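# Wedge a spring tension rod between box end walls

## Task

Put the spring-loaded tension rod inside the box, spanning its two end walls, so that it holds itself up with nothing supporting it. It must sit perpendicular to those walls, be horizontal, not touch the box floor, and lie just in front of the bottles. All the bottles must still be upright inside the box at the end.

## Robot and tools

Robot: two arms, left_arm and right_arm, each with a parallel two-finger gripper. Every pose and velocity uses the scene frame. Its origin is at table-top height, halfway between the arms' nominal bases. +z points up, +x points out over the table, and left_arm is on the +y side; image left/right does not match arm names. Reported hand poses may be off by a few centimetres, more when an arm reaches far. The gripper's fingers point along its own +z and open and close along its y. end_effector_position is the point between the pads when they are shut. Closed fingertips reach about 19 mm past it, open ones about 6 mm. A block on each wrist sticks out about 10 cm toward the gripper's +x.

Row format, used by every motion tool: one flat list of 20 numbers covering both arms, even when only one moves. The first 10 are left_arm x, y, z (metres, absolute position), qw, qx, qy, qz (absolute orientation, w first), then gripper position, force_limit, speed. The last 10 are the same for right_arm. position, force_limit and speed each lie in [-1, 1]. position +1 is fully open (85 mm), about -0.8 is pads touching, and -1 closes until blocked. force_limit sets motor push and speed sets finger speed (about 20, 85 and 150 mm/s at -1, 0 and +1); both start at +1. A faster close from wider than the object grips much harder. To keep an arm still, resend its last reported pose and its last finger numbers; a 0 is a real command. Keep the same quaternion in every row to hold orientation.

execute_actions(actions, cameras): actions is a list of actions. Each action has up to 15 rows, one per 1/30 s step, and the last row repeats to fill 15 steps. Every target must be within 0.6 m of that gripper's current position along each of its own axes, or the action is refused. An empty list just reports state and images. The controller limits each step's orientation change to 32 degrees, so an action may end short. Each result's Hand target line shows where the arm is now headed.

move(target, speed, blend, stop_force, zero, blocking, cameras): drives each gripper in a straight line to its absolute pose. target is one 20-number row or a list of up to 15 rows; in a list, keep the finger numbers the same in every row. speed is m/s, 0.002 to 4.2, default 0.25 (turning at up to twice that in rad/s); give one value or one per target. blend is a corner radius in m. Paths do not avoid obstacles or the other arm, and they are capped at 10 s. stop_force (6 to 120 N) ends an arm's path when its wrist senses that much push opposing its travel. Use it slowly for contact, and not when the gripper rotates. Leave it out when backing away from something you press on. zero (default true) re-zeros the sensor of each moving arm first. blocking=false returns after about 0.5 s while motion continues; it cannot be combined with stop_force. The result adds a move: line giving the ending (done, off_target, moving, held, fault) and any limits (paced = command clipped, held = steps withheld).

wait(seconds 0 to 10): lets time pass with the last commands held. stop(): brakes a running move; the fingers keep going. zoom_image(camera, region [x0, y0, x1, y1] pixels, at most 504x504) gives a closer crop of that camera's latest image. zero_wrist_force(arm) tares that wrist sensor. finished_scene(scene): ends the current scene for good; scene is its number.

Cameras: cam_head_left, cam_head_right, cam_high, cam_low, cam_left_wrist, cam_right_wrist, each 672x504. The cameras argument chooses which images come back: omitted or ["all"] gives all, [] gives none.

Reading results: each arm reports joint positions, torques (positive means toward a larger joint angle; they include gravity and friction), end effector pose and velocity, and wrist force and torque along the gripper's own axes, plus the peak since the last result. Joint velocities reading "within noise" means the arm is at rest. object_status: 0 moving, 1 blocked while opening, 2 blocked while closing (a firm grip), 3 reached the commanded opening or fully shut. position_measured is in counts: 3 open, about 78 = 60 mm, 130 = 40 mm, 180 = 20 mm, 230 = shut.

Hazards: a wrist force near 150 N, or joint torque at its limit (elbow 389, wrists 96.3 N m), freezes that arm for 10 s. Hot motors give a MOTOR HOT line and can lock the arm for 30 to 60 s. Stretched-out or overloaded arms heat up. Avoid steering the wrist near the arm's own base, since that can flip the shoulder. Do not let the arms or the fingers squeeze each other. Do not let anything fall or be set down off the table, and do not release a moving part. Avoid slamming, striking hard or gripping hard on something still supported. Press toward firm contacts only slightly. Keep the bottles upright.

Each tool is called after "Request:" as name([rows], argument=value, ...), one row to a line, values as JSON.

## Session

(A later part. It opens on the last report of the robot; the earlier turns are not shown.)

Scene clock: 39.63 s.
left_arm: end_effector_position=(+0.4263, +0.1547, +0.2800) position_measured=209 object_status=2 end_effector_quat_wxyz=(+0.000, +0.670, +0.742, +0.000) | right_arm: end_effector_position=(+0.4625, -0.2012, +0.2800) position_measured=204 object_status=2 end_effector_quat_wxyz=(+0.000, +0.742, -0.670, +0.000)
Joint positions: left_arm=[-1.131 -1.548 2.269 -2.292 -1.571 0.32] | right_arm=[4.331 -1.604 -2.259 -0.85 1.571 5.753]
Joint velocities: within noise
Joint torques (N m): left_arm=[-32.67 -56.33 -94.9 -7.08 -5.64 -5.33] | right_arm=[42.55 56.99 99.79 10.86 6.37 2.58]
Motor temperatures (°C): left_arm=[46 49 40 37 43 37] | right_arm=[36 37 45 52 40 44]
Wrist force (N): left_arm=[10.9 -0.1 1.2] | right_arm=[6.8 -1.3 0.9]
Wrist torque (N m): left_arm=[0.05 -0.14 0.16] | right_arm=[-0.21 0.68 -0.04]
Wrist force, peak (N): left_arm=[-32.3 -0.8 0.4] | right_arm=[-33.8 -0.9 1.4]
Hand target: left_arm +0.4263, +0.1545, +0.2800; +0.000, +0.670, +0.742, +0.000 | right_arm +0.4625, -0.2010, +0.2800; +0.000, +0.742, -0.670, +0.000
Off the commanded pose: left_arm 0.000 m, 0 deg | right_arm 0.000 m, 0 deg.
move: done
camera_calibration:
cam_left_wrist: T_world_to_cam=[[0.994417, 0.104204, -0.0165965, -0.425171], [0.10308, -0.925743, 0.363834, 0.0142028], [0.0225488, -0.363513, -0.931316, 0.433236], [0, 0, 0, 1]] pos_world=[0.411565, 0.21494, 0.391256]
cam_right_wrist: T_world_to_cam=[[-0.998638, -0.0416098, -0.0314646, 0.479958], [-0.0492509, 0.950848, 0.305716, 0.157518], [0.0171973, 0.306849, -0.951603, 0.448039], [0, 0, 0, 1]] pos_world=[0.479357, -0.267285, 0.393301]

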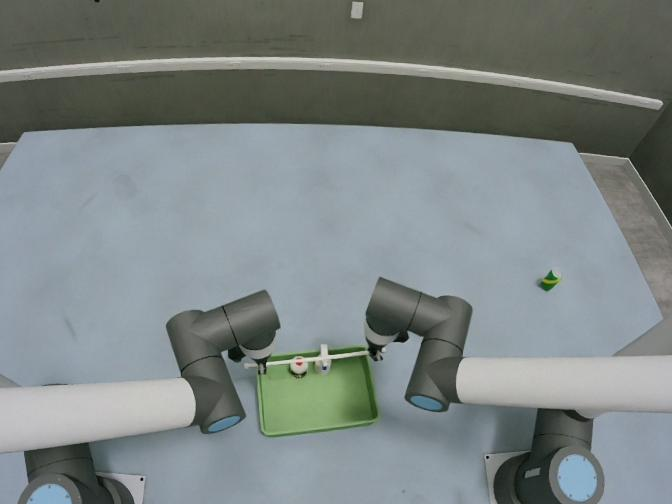

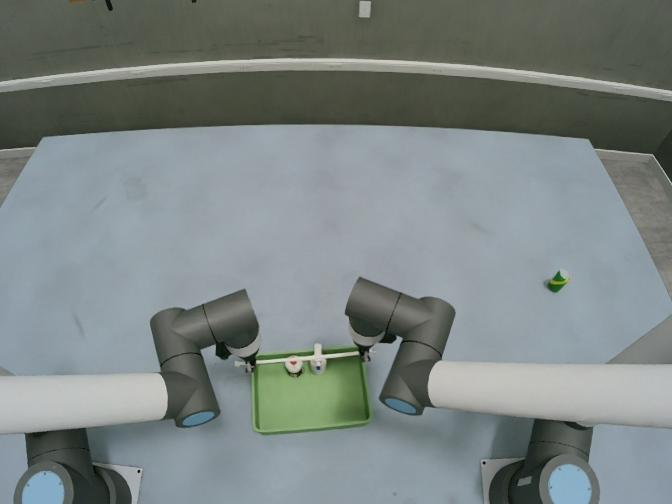

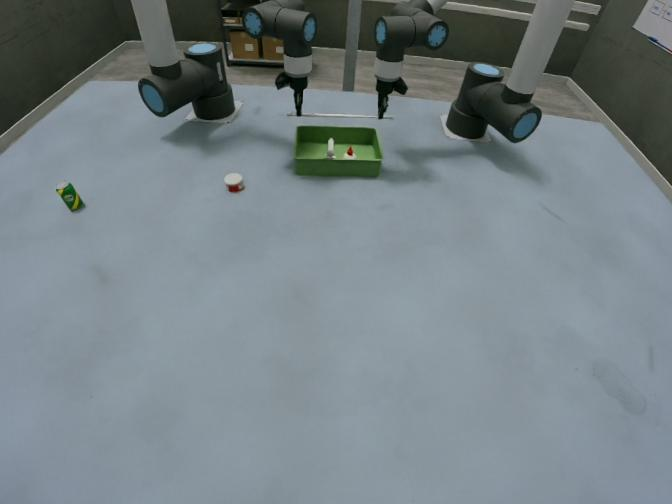

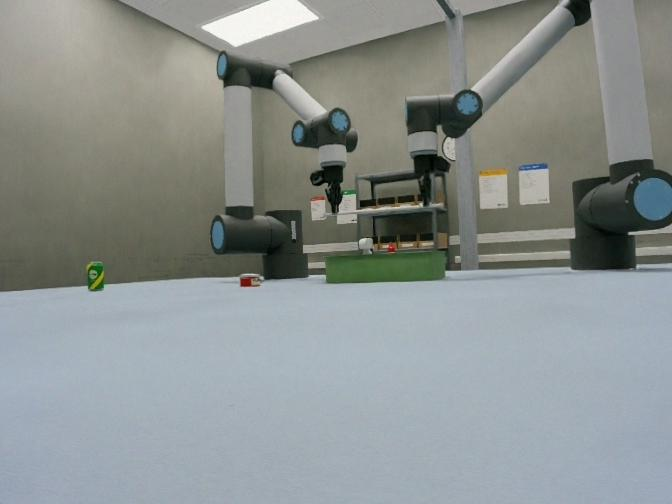

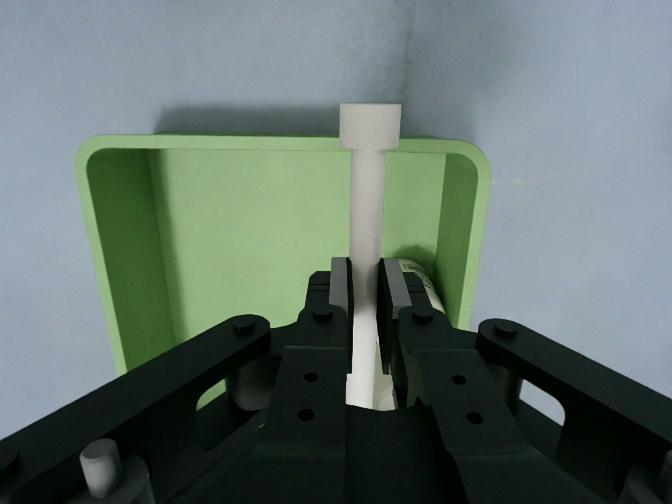

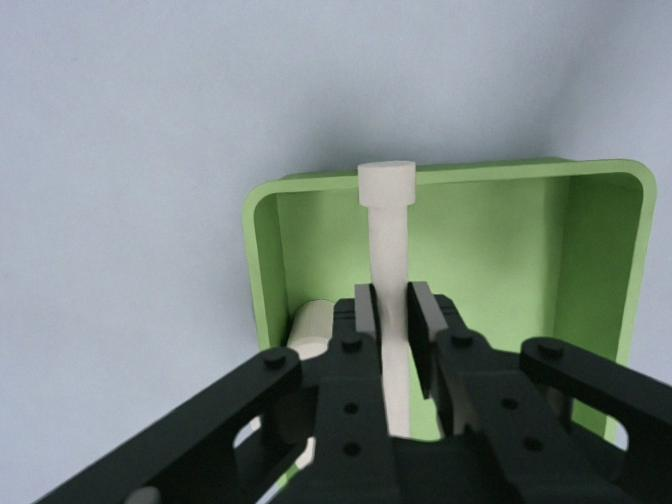

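Request:
move([
  [0.4304,0.1135,0.28,0,0.6704,0.742,0,-1,0,-1,0.4584,-0.1619,0.28,0,0.742,-0.6704,0,-1,0,-1],
], speed=0.04)

Request:
zoom_image(camera="cam_high", region=[250, 50, 430, 200])

Request:
zoom_image(camera="cam_left_wrist", region=[70, 30, 500, 310])

Request:
zoom_image(camera="cam_right_wrist", region=[230, 30, 660, 340])

Scene clock: 44.60 s.
left_arm: end_effector_position=(+0.4304, +0.1137, +0.2800) position_measured=209 object_status=2 end_effector_quat_wxyz=(+0.000, +0.670, +0.742, +0.000) | right_arm: end_effector_position=(+0.4584, -0.1621, +0.2800) position_measured=204 object_status=2 end_effector_quat_wxyz=(+0.000, +0.742, -0.670, +0.000)
Joint positions: left_arm=[-1.149 -1.508 2.226 -2.29 -1.571 0.303] | right_arm=[4.357 -1.636 -2.224 -0.852 1.571 5.779]
Joint velocities: within noise
Joint torques (N m): left_arm=[-35.87 -70.35 -99.42 -7.76 -4.01 -5.26] | right_arm=[45.56 66.27 103.98 10.1 2.89 1.23]
Motor temperatures (°C): left_arm=[46 49 40 37 43 37] | right_arm=[36 37 45 51 40 44]
Wrist force (N): left_arm=[13.6 -0.7 -0.4] | right_arm=[10.0 -0.9 0.3]
Wrist torque (N m): left_arm=[0.03 -0.08 0.16] | right_arm=[-0.12 0.59 -0.05]
Wrist force, peak (N): left_arm=[13.9 -0.8 0.5] | right_arm=[10.0 -0.9 0.3]
Hand target: left_arm +0.4304, +0.1135, +0.2800; +0.000, +0.670, +0.742, +0.000 | right_arm +0.4584, -0.1619, +0.2800; +0.000, +0.742, -0.670, +0.000
Off the commanded pose: left_arm 0.000 m, 0 deg | right_arm 0.000 m, 0 deg.
move: done
camera_calibration:
cam_left_wrist: T_world_to_cam=[[0.994417, 0.104204, -0.0165965, -0.424966], [0.10308, -0.925743, 0.363834, -0.0242678], [0.0225488, -0.363513, -0.931316, 0.418203], [0, 0, 0, 1]] pos_world=[0.415665, 0.17384, 0.391256]
cam_right_wrist: T_world_to_cam=[[-0.998638, -0.0416098, -0.0314646, 0.477494], [-0.0492509, 0.950848, 0.305716, 0.120043], [0.0171973, 0.306849, -0.951603, 0.436081], [0, 0, 0, 1]] pos_world=[0.475257, -0.228085, 0.393301]

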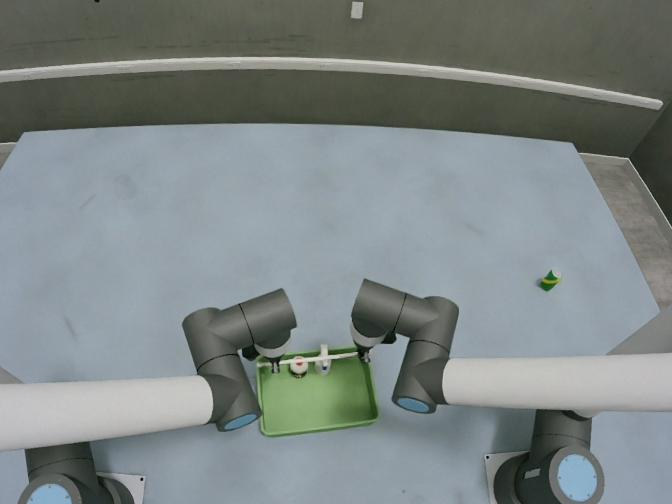

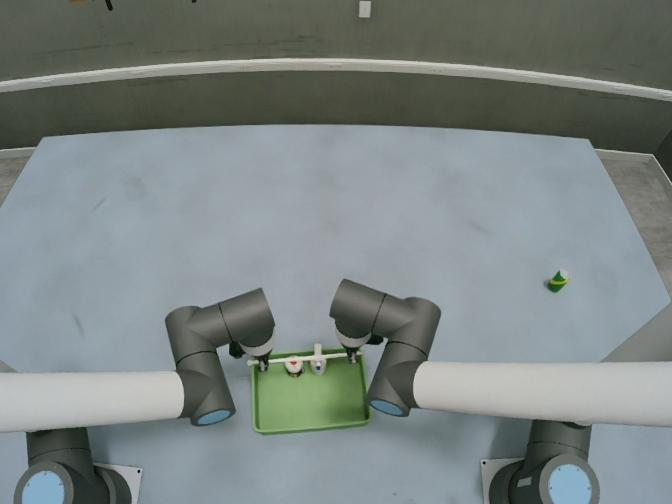

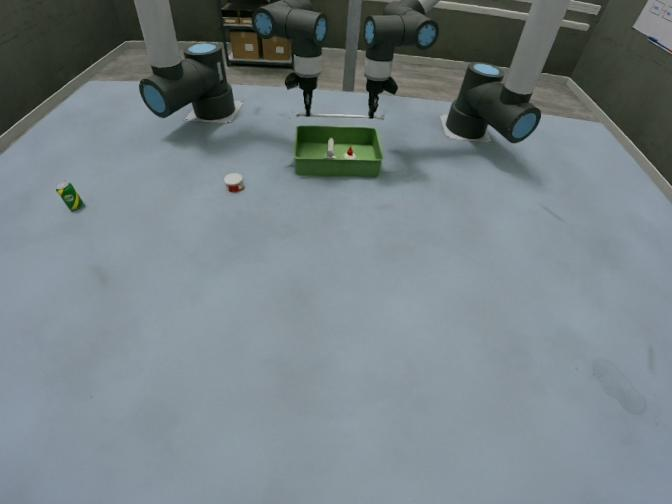

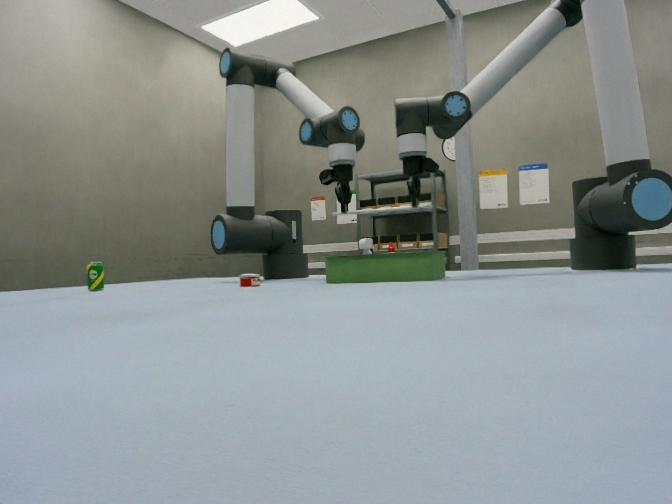

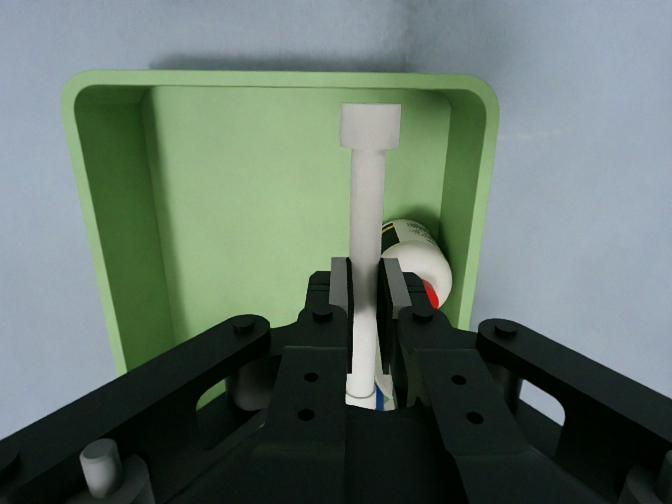

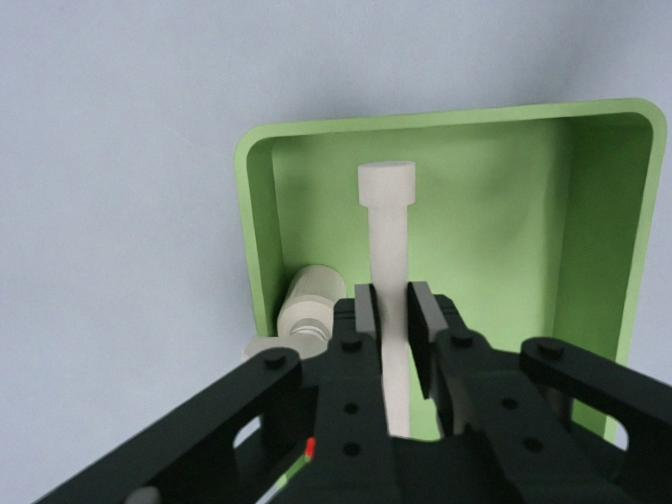

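Scaled by 2.800 from the camera's 672x504 image, which has a finer 960x720 frame.

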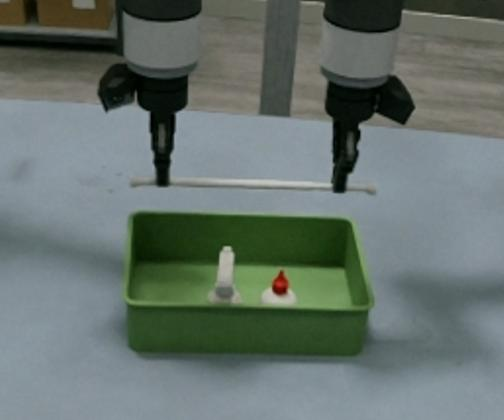

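Scaled by 1.172 from the camera's 672x504 image, which has a finer 960x720 frame.

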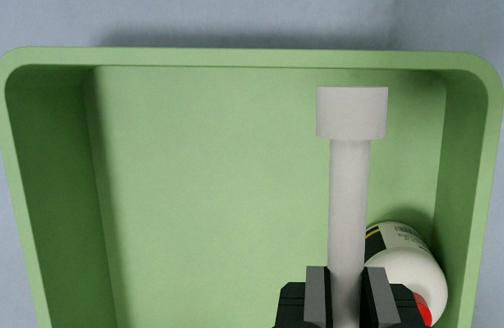

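Scaled by 1.172 from the camera's 672x504 image, which has a finer 960x720 frame.

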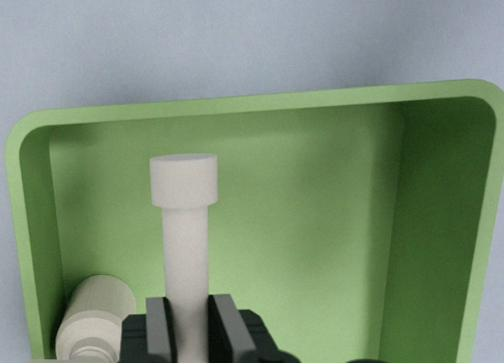

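Request:
zoom_image(camera="cam_left_wrist", region=[320, 340, 440, 430])

Request:
zoom_image(camera="cam_head_left", region=[240, 330, 390, 440])

Request:
zoom_image(camera="cam_head_right", region=[240, 330, 390, 440])

Scaled by 4.200 from the camera's 672x504 image, which has a finer 960x720 frame.

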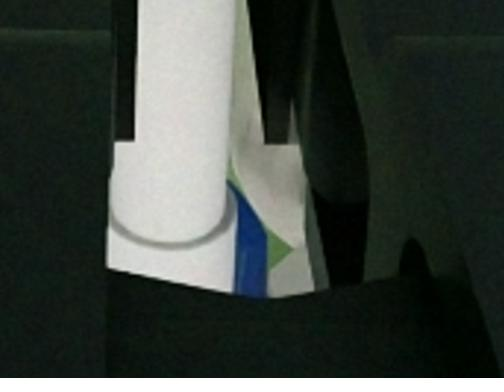

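Scaled by 3.360 from the camera's 672x504 image, which has a finer 960x720 frame.

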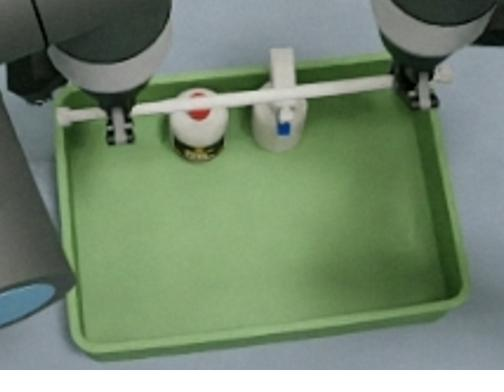

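Scaled by 3.360 from the camera's 672x504 image, which has a finer 960x720 frame.

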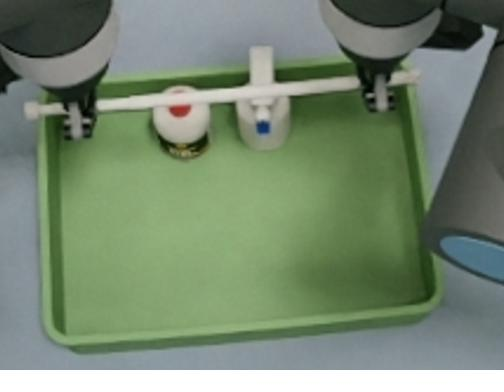

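Request:
move([
  [0.4264,0.1133,0.2,0,0.6704,0.742,0,-1,0,-1,0.4544,-0.1621,0.2,0,0.742,-0.6704,0,-1,0,-1],
  [0.4264,0.1133,0.068,0,0.6704,0.742,0,-1,0,-1,0.4544,-0.1621,0.068,0,0.742,-0.6704,0,-1,0,-1],
], speed=[0.12,0.06], stop_force=15)

Request:
zoom_image(camera="cam_left_wrist", region=[70, 0, 500, 310])

Request:
zoom_image(camera="cam_right_wrist", region=[180, 0, 660, 340])

Request:
zoom_image(camera="cam_head_left", region=[240, 330, 390, 440])

Scene clock: 52.23 s.
left_arm: end_effector_position=(+0.4264, +0.1133, +0.0680) position_measured=209 object_status=2 end_effector_quat_wxyz=(+0.000, +0.670, +0.742, +0.000) | right_arm: end_effector_position=(+0.4544, -0.1621, +0.0680) position_measured=204 object_status=2 end_effector_quat_wxyz=(+0.000, +0.742, -0.670, +0.000)
Joint positions: left_arm=[-1.154 -1.251 2.352 -2.672 -1.571 0.298] | right_arm=[4.362 -1.892 -2.35 -0.47 1.571 5.784]
Joint velocities: within noise
Joint torques (N m): left_arm=[-15.69 -100.39 -47.14 -15.38 -2.39 -1.52] | right_arm=[25.97 99.22 58.83 15.89 -2.97 -1.86]
Motor temperatures (°C): left_arm=[46 49 40 37 43 37] | right_arm=[36 37 45 51 40 44]
Wrist force (N): left_arm=[13.4 1.0 0.3] | right_arm=[10.1 -0.3 1.0]
Wrist torque (N m): left_arm=[0.24 -0.27 0.04] | right_arm=[-0.15 0.50 -0.17]
Wrist force, peak (N): left_arm=[14.3 1.3 0.0] | right_arm=[10.8 -0.5 1.0]
Hand target: left_arm +0.4264, +0.1133, +0.0680; +0.000, +0.670, +0.742, +0.000 | right_arm +0.4544, -0.1621, +0.0680; +0.000, +0.742, -0.670, +0.000
Off the commanded pose: left_arm 0.000 m, 0 deg | right_arm 0.000 m, 0 deg.
move: done
camera_calibration:
cam_left_wrist: T_world_to_cam=[[0.994418, 0.104198, -0.0166056, -0.424473], [0.103076, -0.925709, 0.36392, 0.0529794], [0.022548, -0.3636, -0.931282, 0.220755], [0, 0, 0, 1]] pos_world=[0.411665, 0.173539, 0.179256]
cam_right_wrist: T_world_to_cam=[[-0.998638, -0.0416098, -0.0314646, 0.466725], [-0.0492509, 0.950848, 0.305716, 0.184748], [0.0171973, 0.306849, -0.951603, 0.234442], [0, 0, 0, 1]] pos_world=[0.471157, -0.228185, 0.181301]

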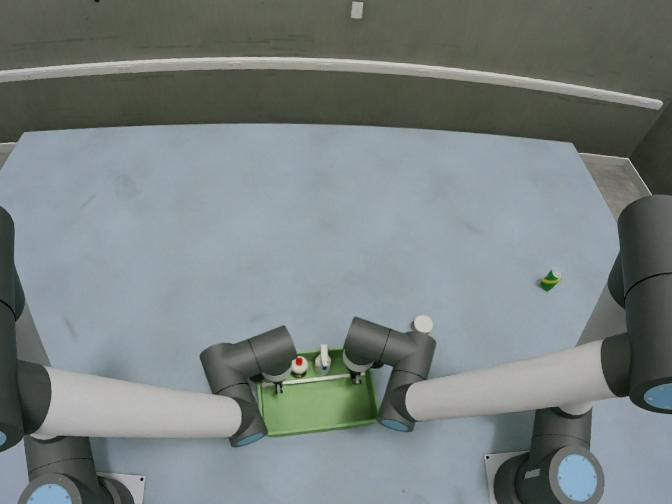

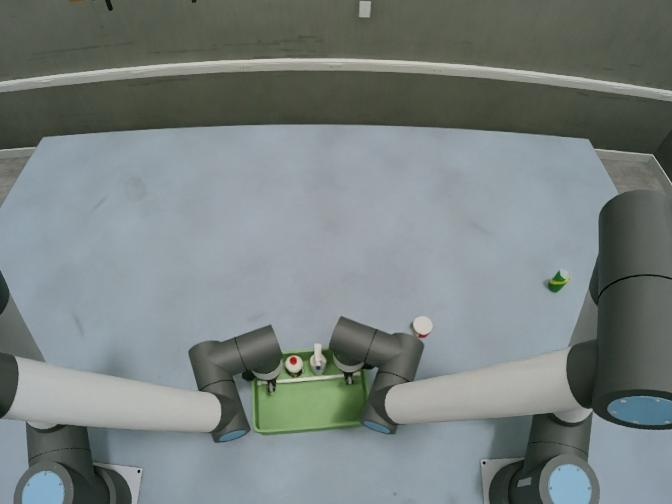

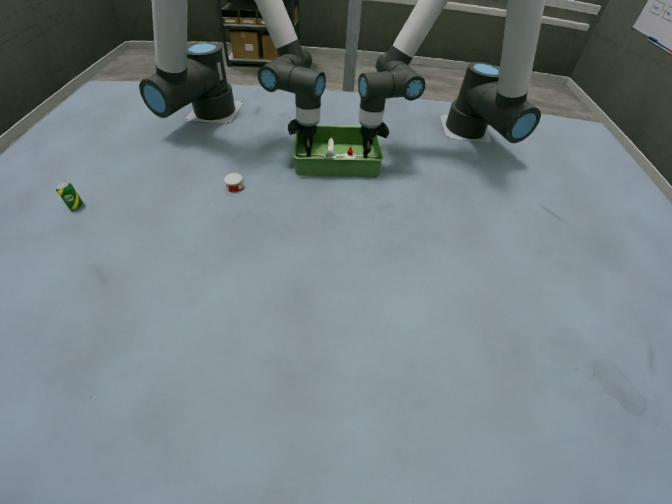

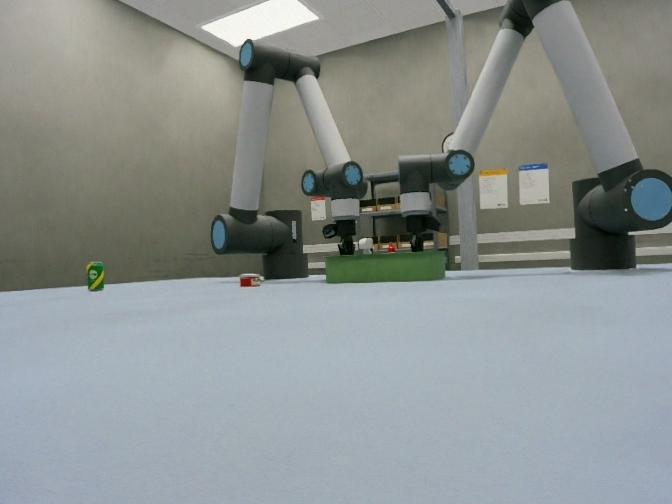

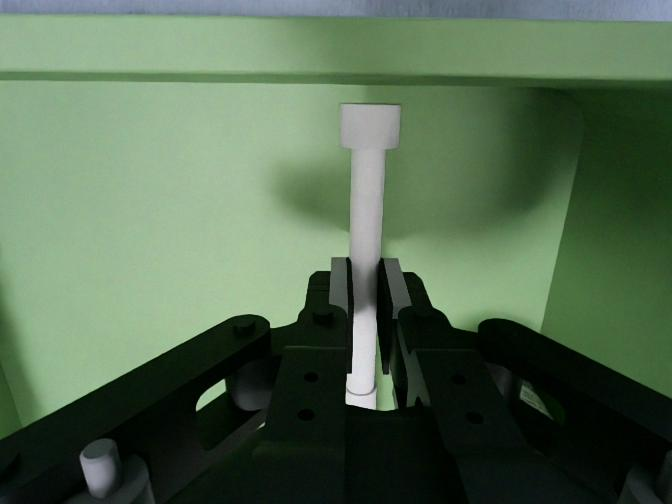

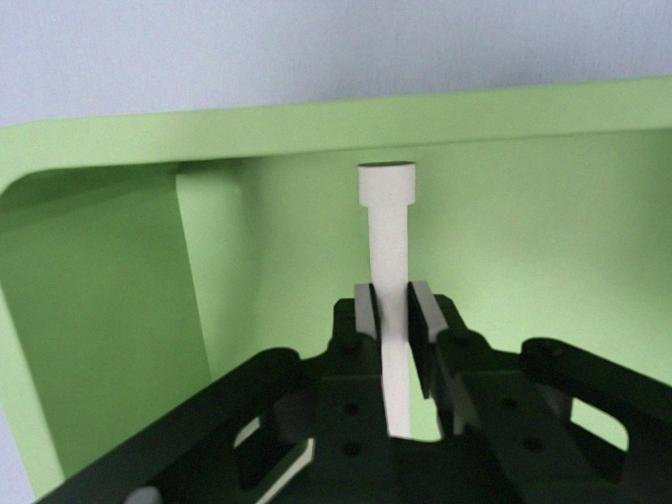

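Scaled by 1.172 from the camera's 672x504 image, which has a finer 960x720 frame.

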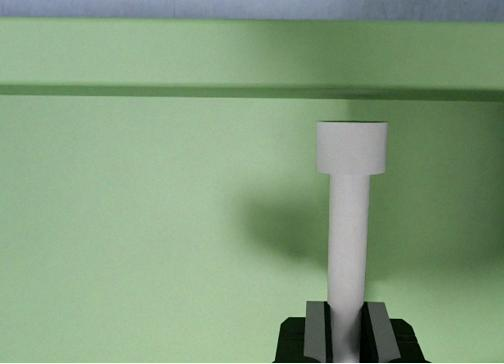

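Scaled by 1.050 from the camera's 672x504 image, which has a finer 960x720 frame.

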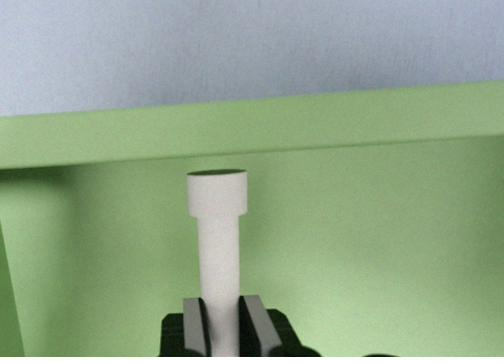

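Scaled by 3.360 from the camera's 672x504 image, which has a finer 960x720 frame.

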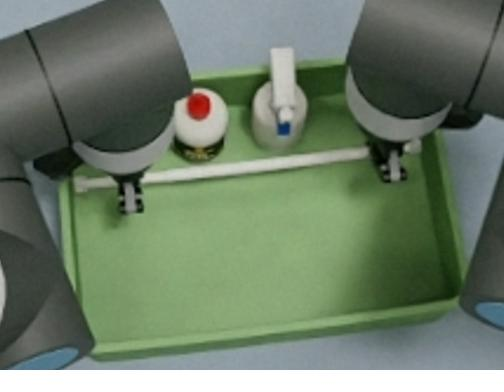

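Request:
move(target=[0.4344,0.1125,0.068,0,0.6704,0.742,0,-1,0,-1,0.4624,-0.1629,0.068,0,0.742,-0.6704,0,-1,0,-1], speed=0.04, cameras=[])

Request:
move(target=[0.4330,0.1264,0.068,0,0.6704,0.742,0,-1,0,-1,0.4638,-0.1768,0.068,0,0.742,-0.6704,0,-1,0,-1], speed=0.008, stop_force=10)

Request:
zoom_image(camera="cam_left_wrist", region=[70, 0, 500, 310])

Request:
zoom_image(camera="cam_right_wrist", region=[180, 0, 660, 340])

Request:
zoom_image(camera="cam_head_left", region=[240, 330, 390, 440])

Scene clock: 55.00 s.
left_arm: end_effector_position=(+0.4342, +0.1125, +0.0680) position_measured=209 object_status=2 end_effector_quat_wxyz=(+0.000, +0.670, +0.742, +0.000) | right_arm: end_effector_position=(+0.4622, -0.1629, +0.0680) position_measured=204 object_status=2 end_effector_quat_wxyz=(+0.000, +0.742, -0.670, +0.000)
Joint positions: left_arm=[-1.145 -1.247 2.345 -2.669 -1.571 0.307] | right_arm=[4.352 -1.895 -2.344 -0.473 1.571 5.774]
Joint velocities: within noise
Joint torques (N m): left_arm=[35.47 -101.46 -76.53 -7.07 0.56 4.83] | right_arm=[-17.93 97.98 77.41 9.98 -2.72 -4.74]
Motor temperatures (°C): left_arm=[46 49 40 37 43 37] | right_arm=[36 37 45 51 40 44]
Wrist force (N): left_arm=[13.7 0.8 0.4] | right_arm=[10.0 -0.8 1.2]
Wrist torque (N m): left_arm=[0.29 -0.25 0.13] | right_arm=[-0.17 0.59 -0.15]
Wrist force, peak (N): left_arm=[14.1 0.8 0.2] | right_arm=[10.6 -0.7 1.0]
Hand target: left_arm +0.4344, +0.1125, +0.0680; +0.000, +0.670, +0.742, +0.000 | right_arm +0.4624, -0.1629, +0.0680; +0.000, +0.742, -0.670, +0.000
Off the commanded pose: left_arm 0.000 m, 0 deg | right_arm 0.000 m, 0 deg.
move: done
No camera images: "cameras" was empty.

Scene clock: 57.30 s.
left_arm: end_effector_position=(+0.4337, +0.1195, +0.0680) position_measured=209 object_status=2 end_effector_quat_wxyz=(+0.000, +0.670, +0.742, +0.000) | right_arm: end_effector_position=(+0.4631, -0.1700, +0.0680) position_measured=204 object_status=2 end_effector_quat_wxyz=(+0.000, +0.742, -0.670, +0.000)
Joint positions: left_arm=[-1.141 -1.251 2.353 -2.673 -1.571 0.31] | right_arm=[4.347 -1.891 -2.351 -0.47 1.571 5.77]
Joint velocities: within noise
Joint torques (N m): left_arm=[-26.59 -98.64 -57.96 -5.1 1.35 -5.7] | right_arm=[31.29 97.86 60.94 9.32 -1.6 1.15]
Motor temperatures (°C): left_arm=[46 49 40 37 43 37] | right_arm=[36 37 45 51 40 44]
Wrist force (N): left_arm=[0.5 1.4 1.9] | right_arm=[-3.2 -0.3 2.9]
Wrist torque (N m): left_arm=[0.36 -0.38 0.09] | right_arm=[-0.11 0.40 -0.14]
Wrist force, peak (N): left_arm=[13.6 0.7 0.0] | right_arm=[10.0 -0.5 0.8]
Hand target: left_arm +0.4337, +0.1195, +0.0680; +0.000, +0.670, +0.742, +0.000 | right_arm +0.4631, -0.1700, +0.0680; +0.000, +0.742, -0.670, +0.000
Off the commanded pose: left_arm 0.007 m, 0 deg | right_arm 0.007 m, 0 deg.
move: contact (left_arm, right_arm)
camera_calibration:
cam_left_wrist: T_world_to_cam=[[0.994417, 0.104208, -0.016611, -0.432378], [0.103086, -0.925695, 0.363953, 0.0579534], [0.0225501, -0.363634, -0.931269, 0.222847], [0, 0, 0, 1]] pos_world=[0.418965, 0.179739, 0.179256]
cam_right_wrist: T_world_to_cam=[[-0.998638, -0.0416098, -0.0314646, 0.475185], [-0.0492509, 0.950848, 0.305716, 0.192693], [0.0171973, 0.306849, -0.951603, 0.236715], [0, 0, 0, 1]] pos_world=[0.479957, -0.236085, 0.181301]

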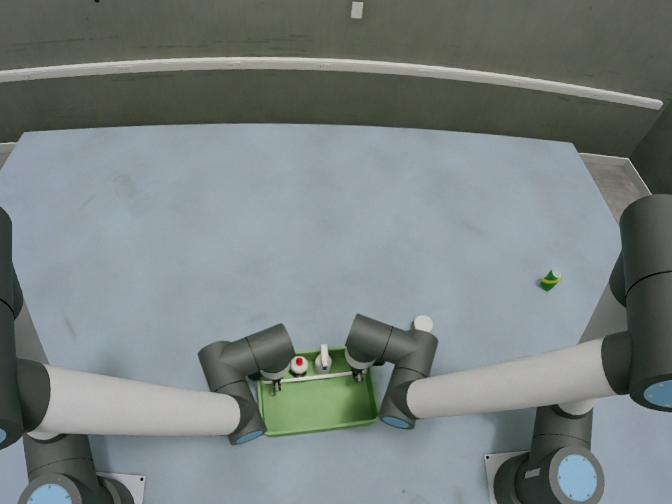

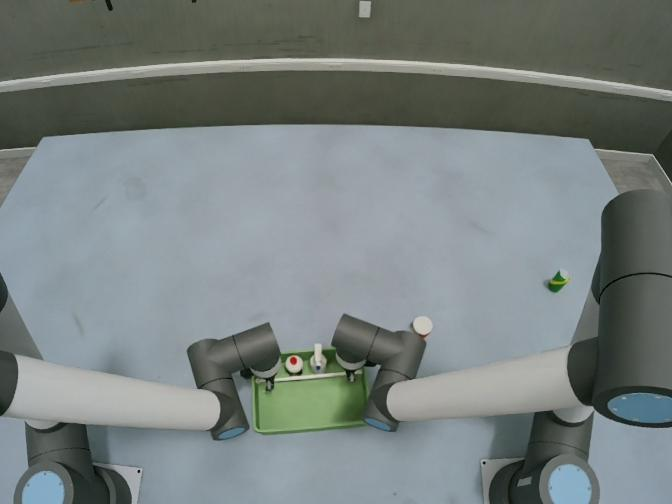

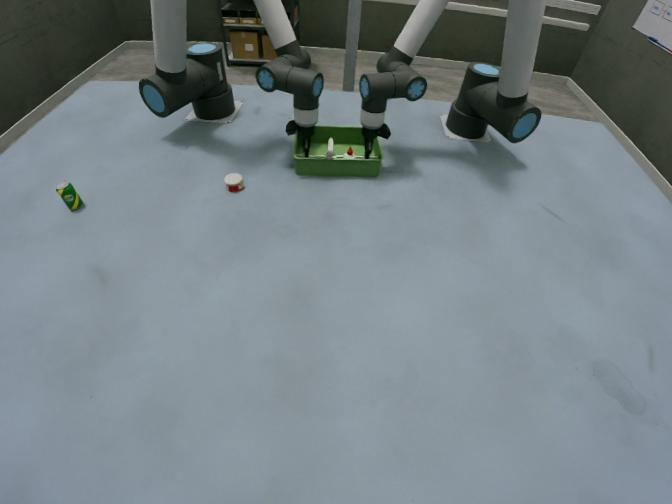

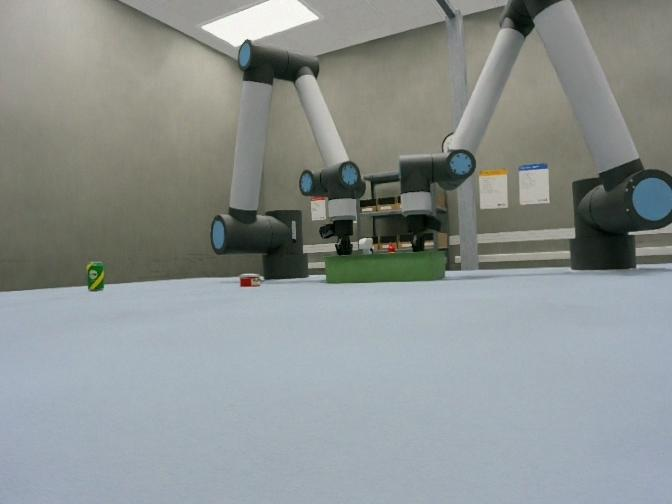

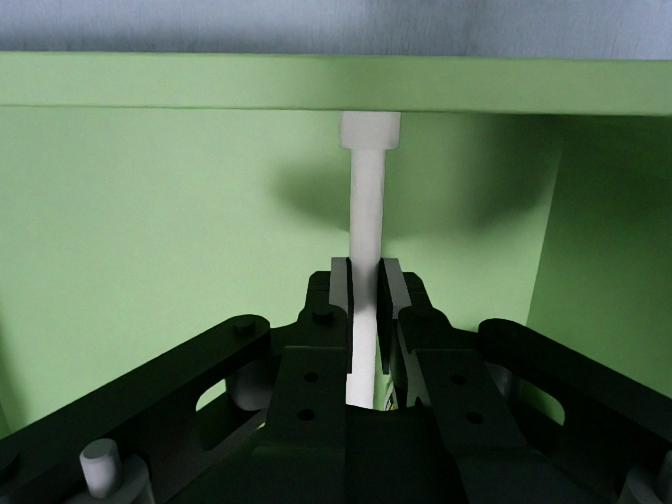

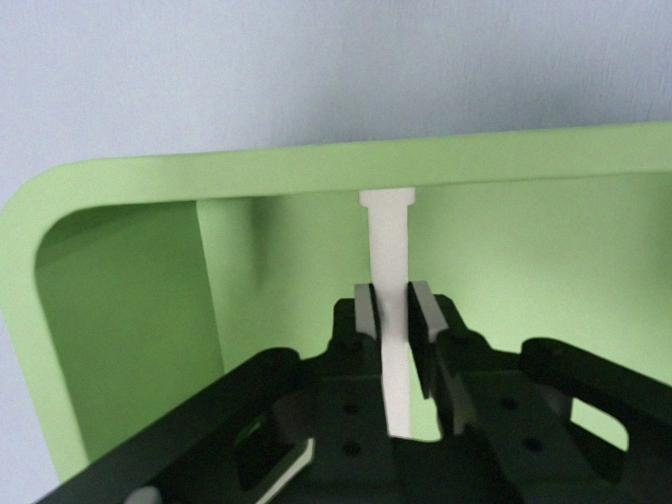

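Scaled by 1.172 from the camera's 672x504 image, which has a finer 960x720 frame.

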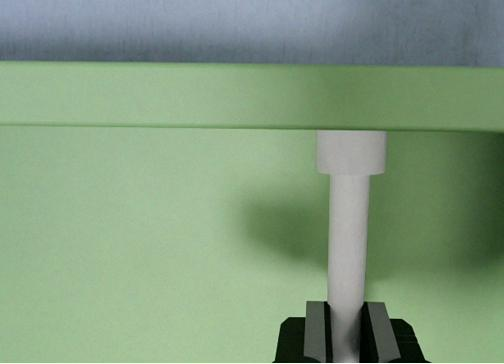

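Scaled by 1.050 from the camera's 672x504 image, which has a finer 960x720 frame.

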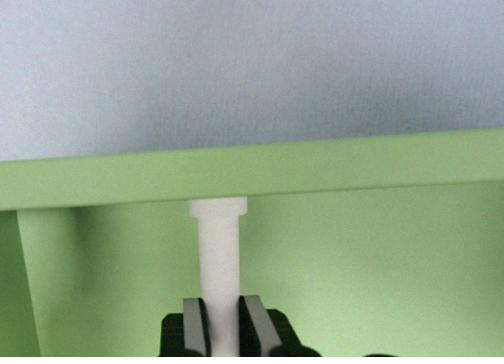

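Scaled by 3.360 from the camera's 672x504 image, which has a finer 960x720 frame.

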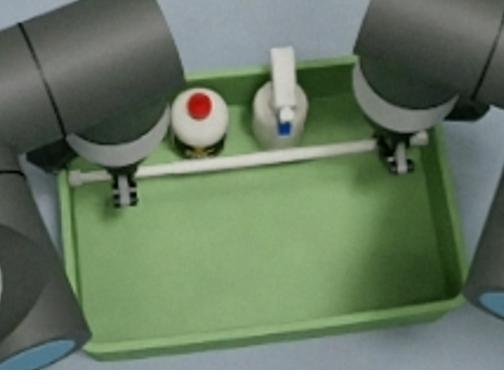

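Request:
move([
  [0.4337,0.1195,0.068,0,0.6704,0.742,0,-0.2,0,-1,0.4631,-0.17,0.068,0,0.742,-0.6704,0,-0.2,0,-1],
  [0.4337,0.1195,0.3,0,0.6704,0.742,0,-0.2,0,-1,0.4631,-0.17,0.3,0,0.742,-0.6704,0,-0.2,0,-1],
], speed=0.12)

Request:
zoom_image(camera="cam_left_wrist", region=[70, 0, 570, 504])

Request:
zoom_image(camera="cam_high", region=[250, 80, 430, 200])

Request:
zoom_image(camera="cam_head_left", region=[240, 330, 390, 440])

Scene clock: 62.23 s.
left_arm: end_effector_position=(+0.4337, +0.1195, +0.2999) position_measured=154 object_status=3 end_effector_quat_wxyz=(+0.000, +0.670, +0.742, +0.000) | right_arm: end_effector_position=(+0.4631, -0.1700, +0.2999) position_measured=154 object_status=3 end_effector_quat_wxyz=(+0.000, +0.742, -0.670, +0.000)
Joint positions: left_arm=[-1.141 -1.529 2.214 -2.256 -1.571 0.31] | right_arm=[4.347 -1.614 -2.213 -0.886 1.571 5.77]
Joint velocities: within noise
Joint torques (N m): left_arm=[-0.42 -121.4 -87.99 -2.38 4 -2.19] | right_arm=[12.81 123.61 98.18 6.71 -0.95 1.37]
Motor temperatures (°C): left_arm=[46 49 40 37 43 37] | right_arm=[36 37 45 51 40 44]
Wrist force (N): left_arm=[1.9 0.4 0.0] | right_arm=[-2.0 -0.4 0.2]
Wrist torque (N m): left_arm=[0.05 -0.27 0.07] | right_arm=[-0.18 0.45 -0.13]
Wrist force, peak (N): left_arm=[1.2 1.7 2.1] | right_arm=[-3.3 -0.7 3.4]
Hand target: left_arm +0.4337, +0.1195, +0.3000; +0.000, +0.670, +0.742, +0.000 | right_arm +0.4631, -0.1700, +0.3000; +0.000, +0.742, -0.670, +0.000
Off the commanded pose: left_arm 0.000 m, 0 deg | right_arm 0.000 m, 0 deg.
move: done
camera_calibration:
cam_left_wrist: T_world_to_cam=[[0.994417, 0.104204, -0.0165965, -0.428633], [0.10308, -0.925743, 0.363834, -0.0263603], [0.0225488, -0.363513, -0.931316, 0.438711], [0, 0, 0, 1]] pos_world=[0.419065, 0.17974, 0.411056]
cam_right_wrist: T_world_to_cam=[[-0.998643, -0.0415159, -0.0314304, 0.482491], [-0.0491494, 0.950882, 0.305628, 0.121792], [0.0171981, 0.306758, -0.951632, 0.457382], [0, 0, 0, 1]] pos_world=[0.479957, -0.236085, 0.413201]

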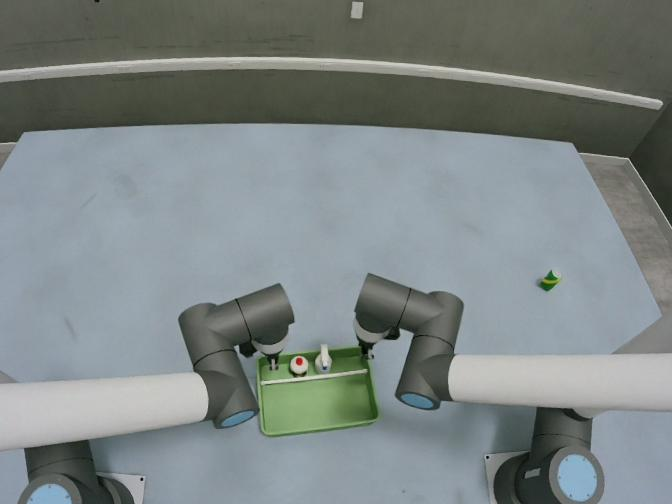

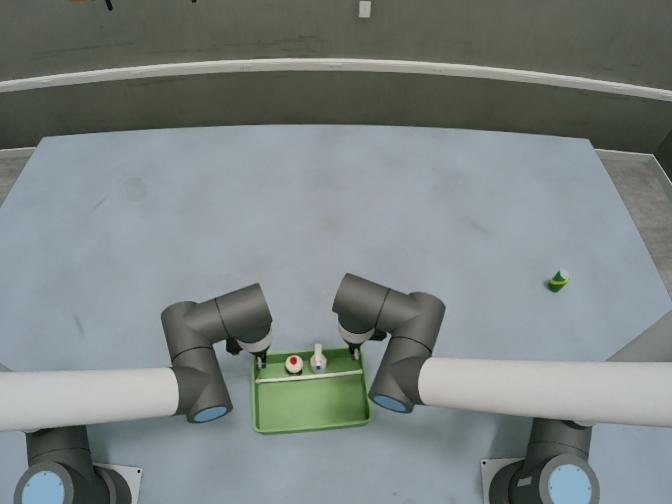

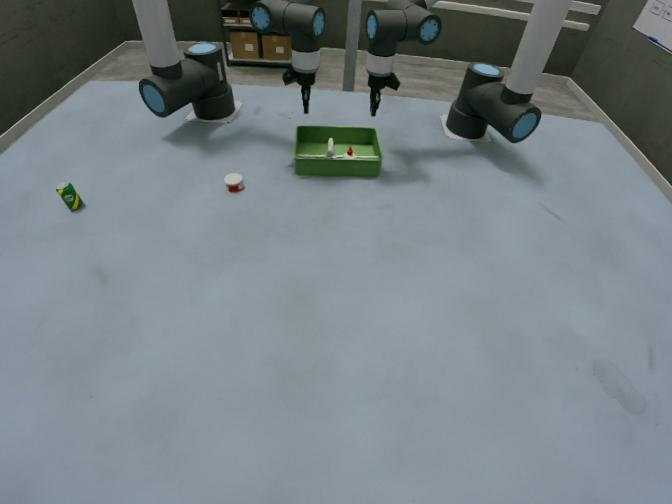

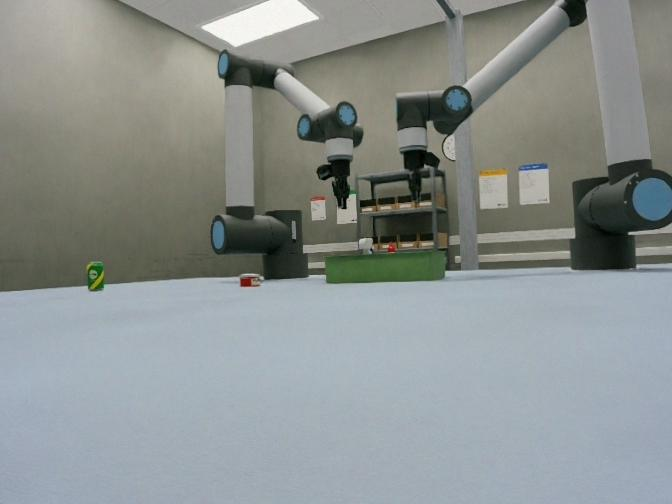

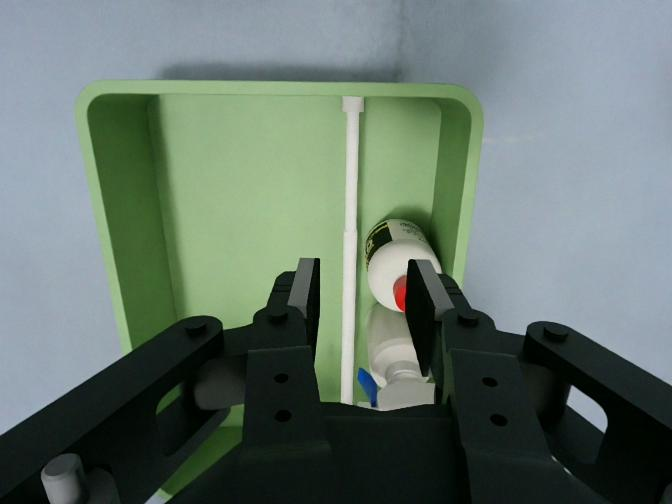

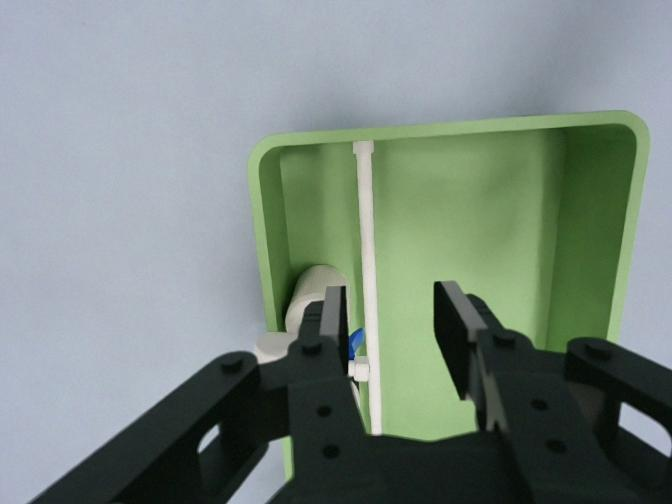

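Scaled by 1.000.

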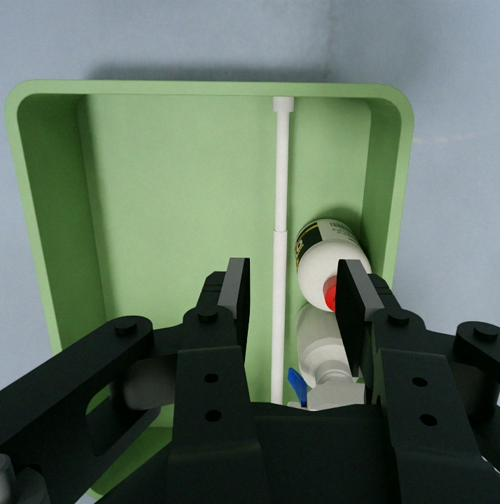

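Scaled by 2.800 from the camera's 672x504 image, which has a finer 960x720 frame.

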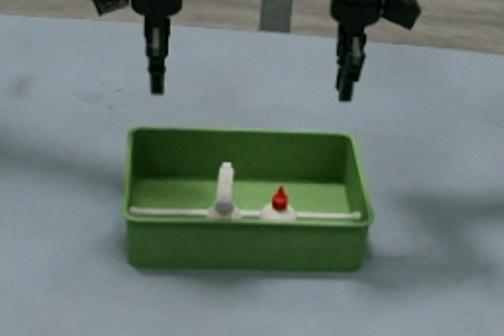

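Scaled by 3.360 from the camera's 672x504 image, which has a finer 960x720 frame.

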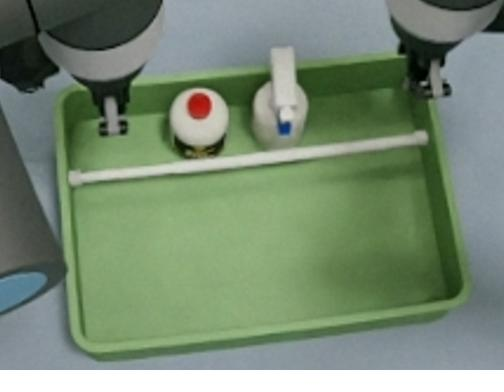

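Rod holds, square and close to the bottles.

Request:
finished_scene(scene=1)

The scene is finished: the task was done.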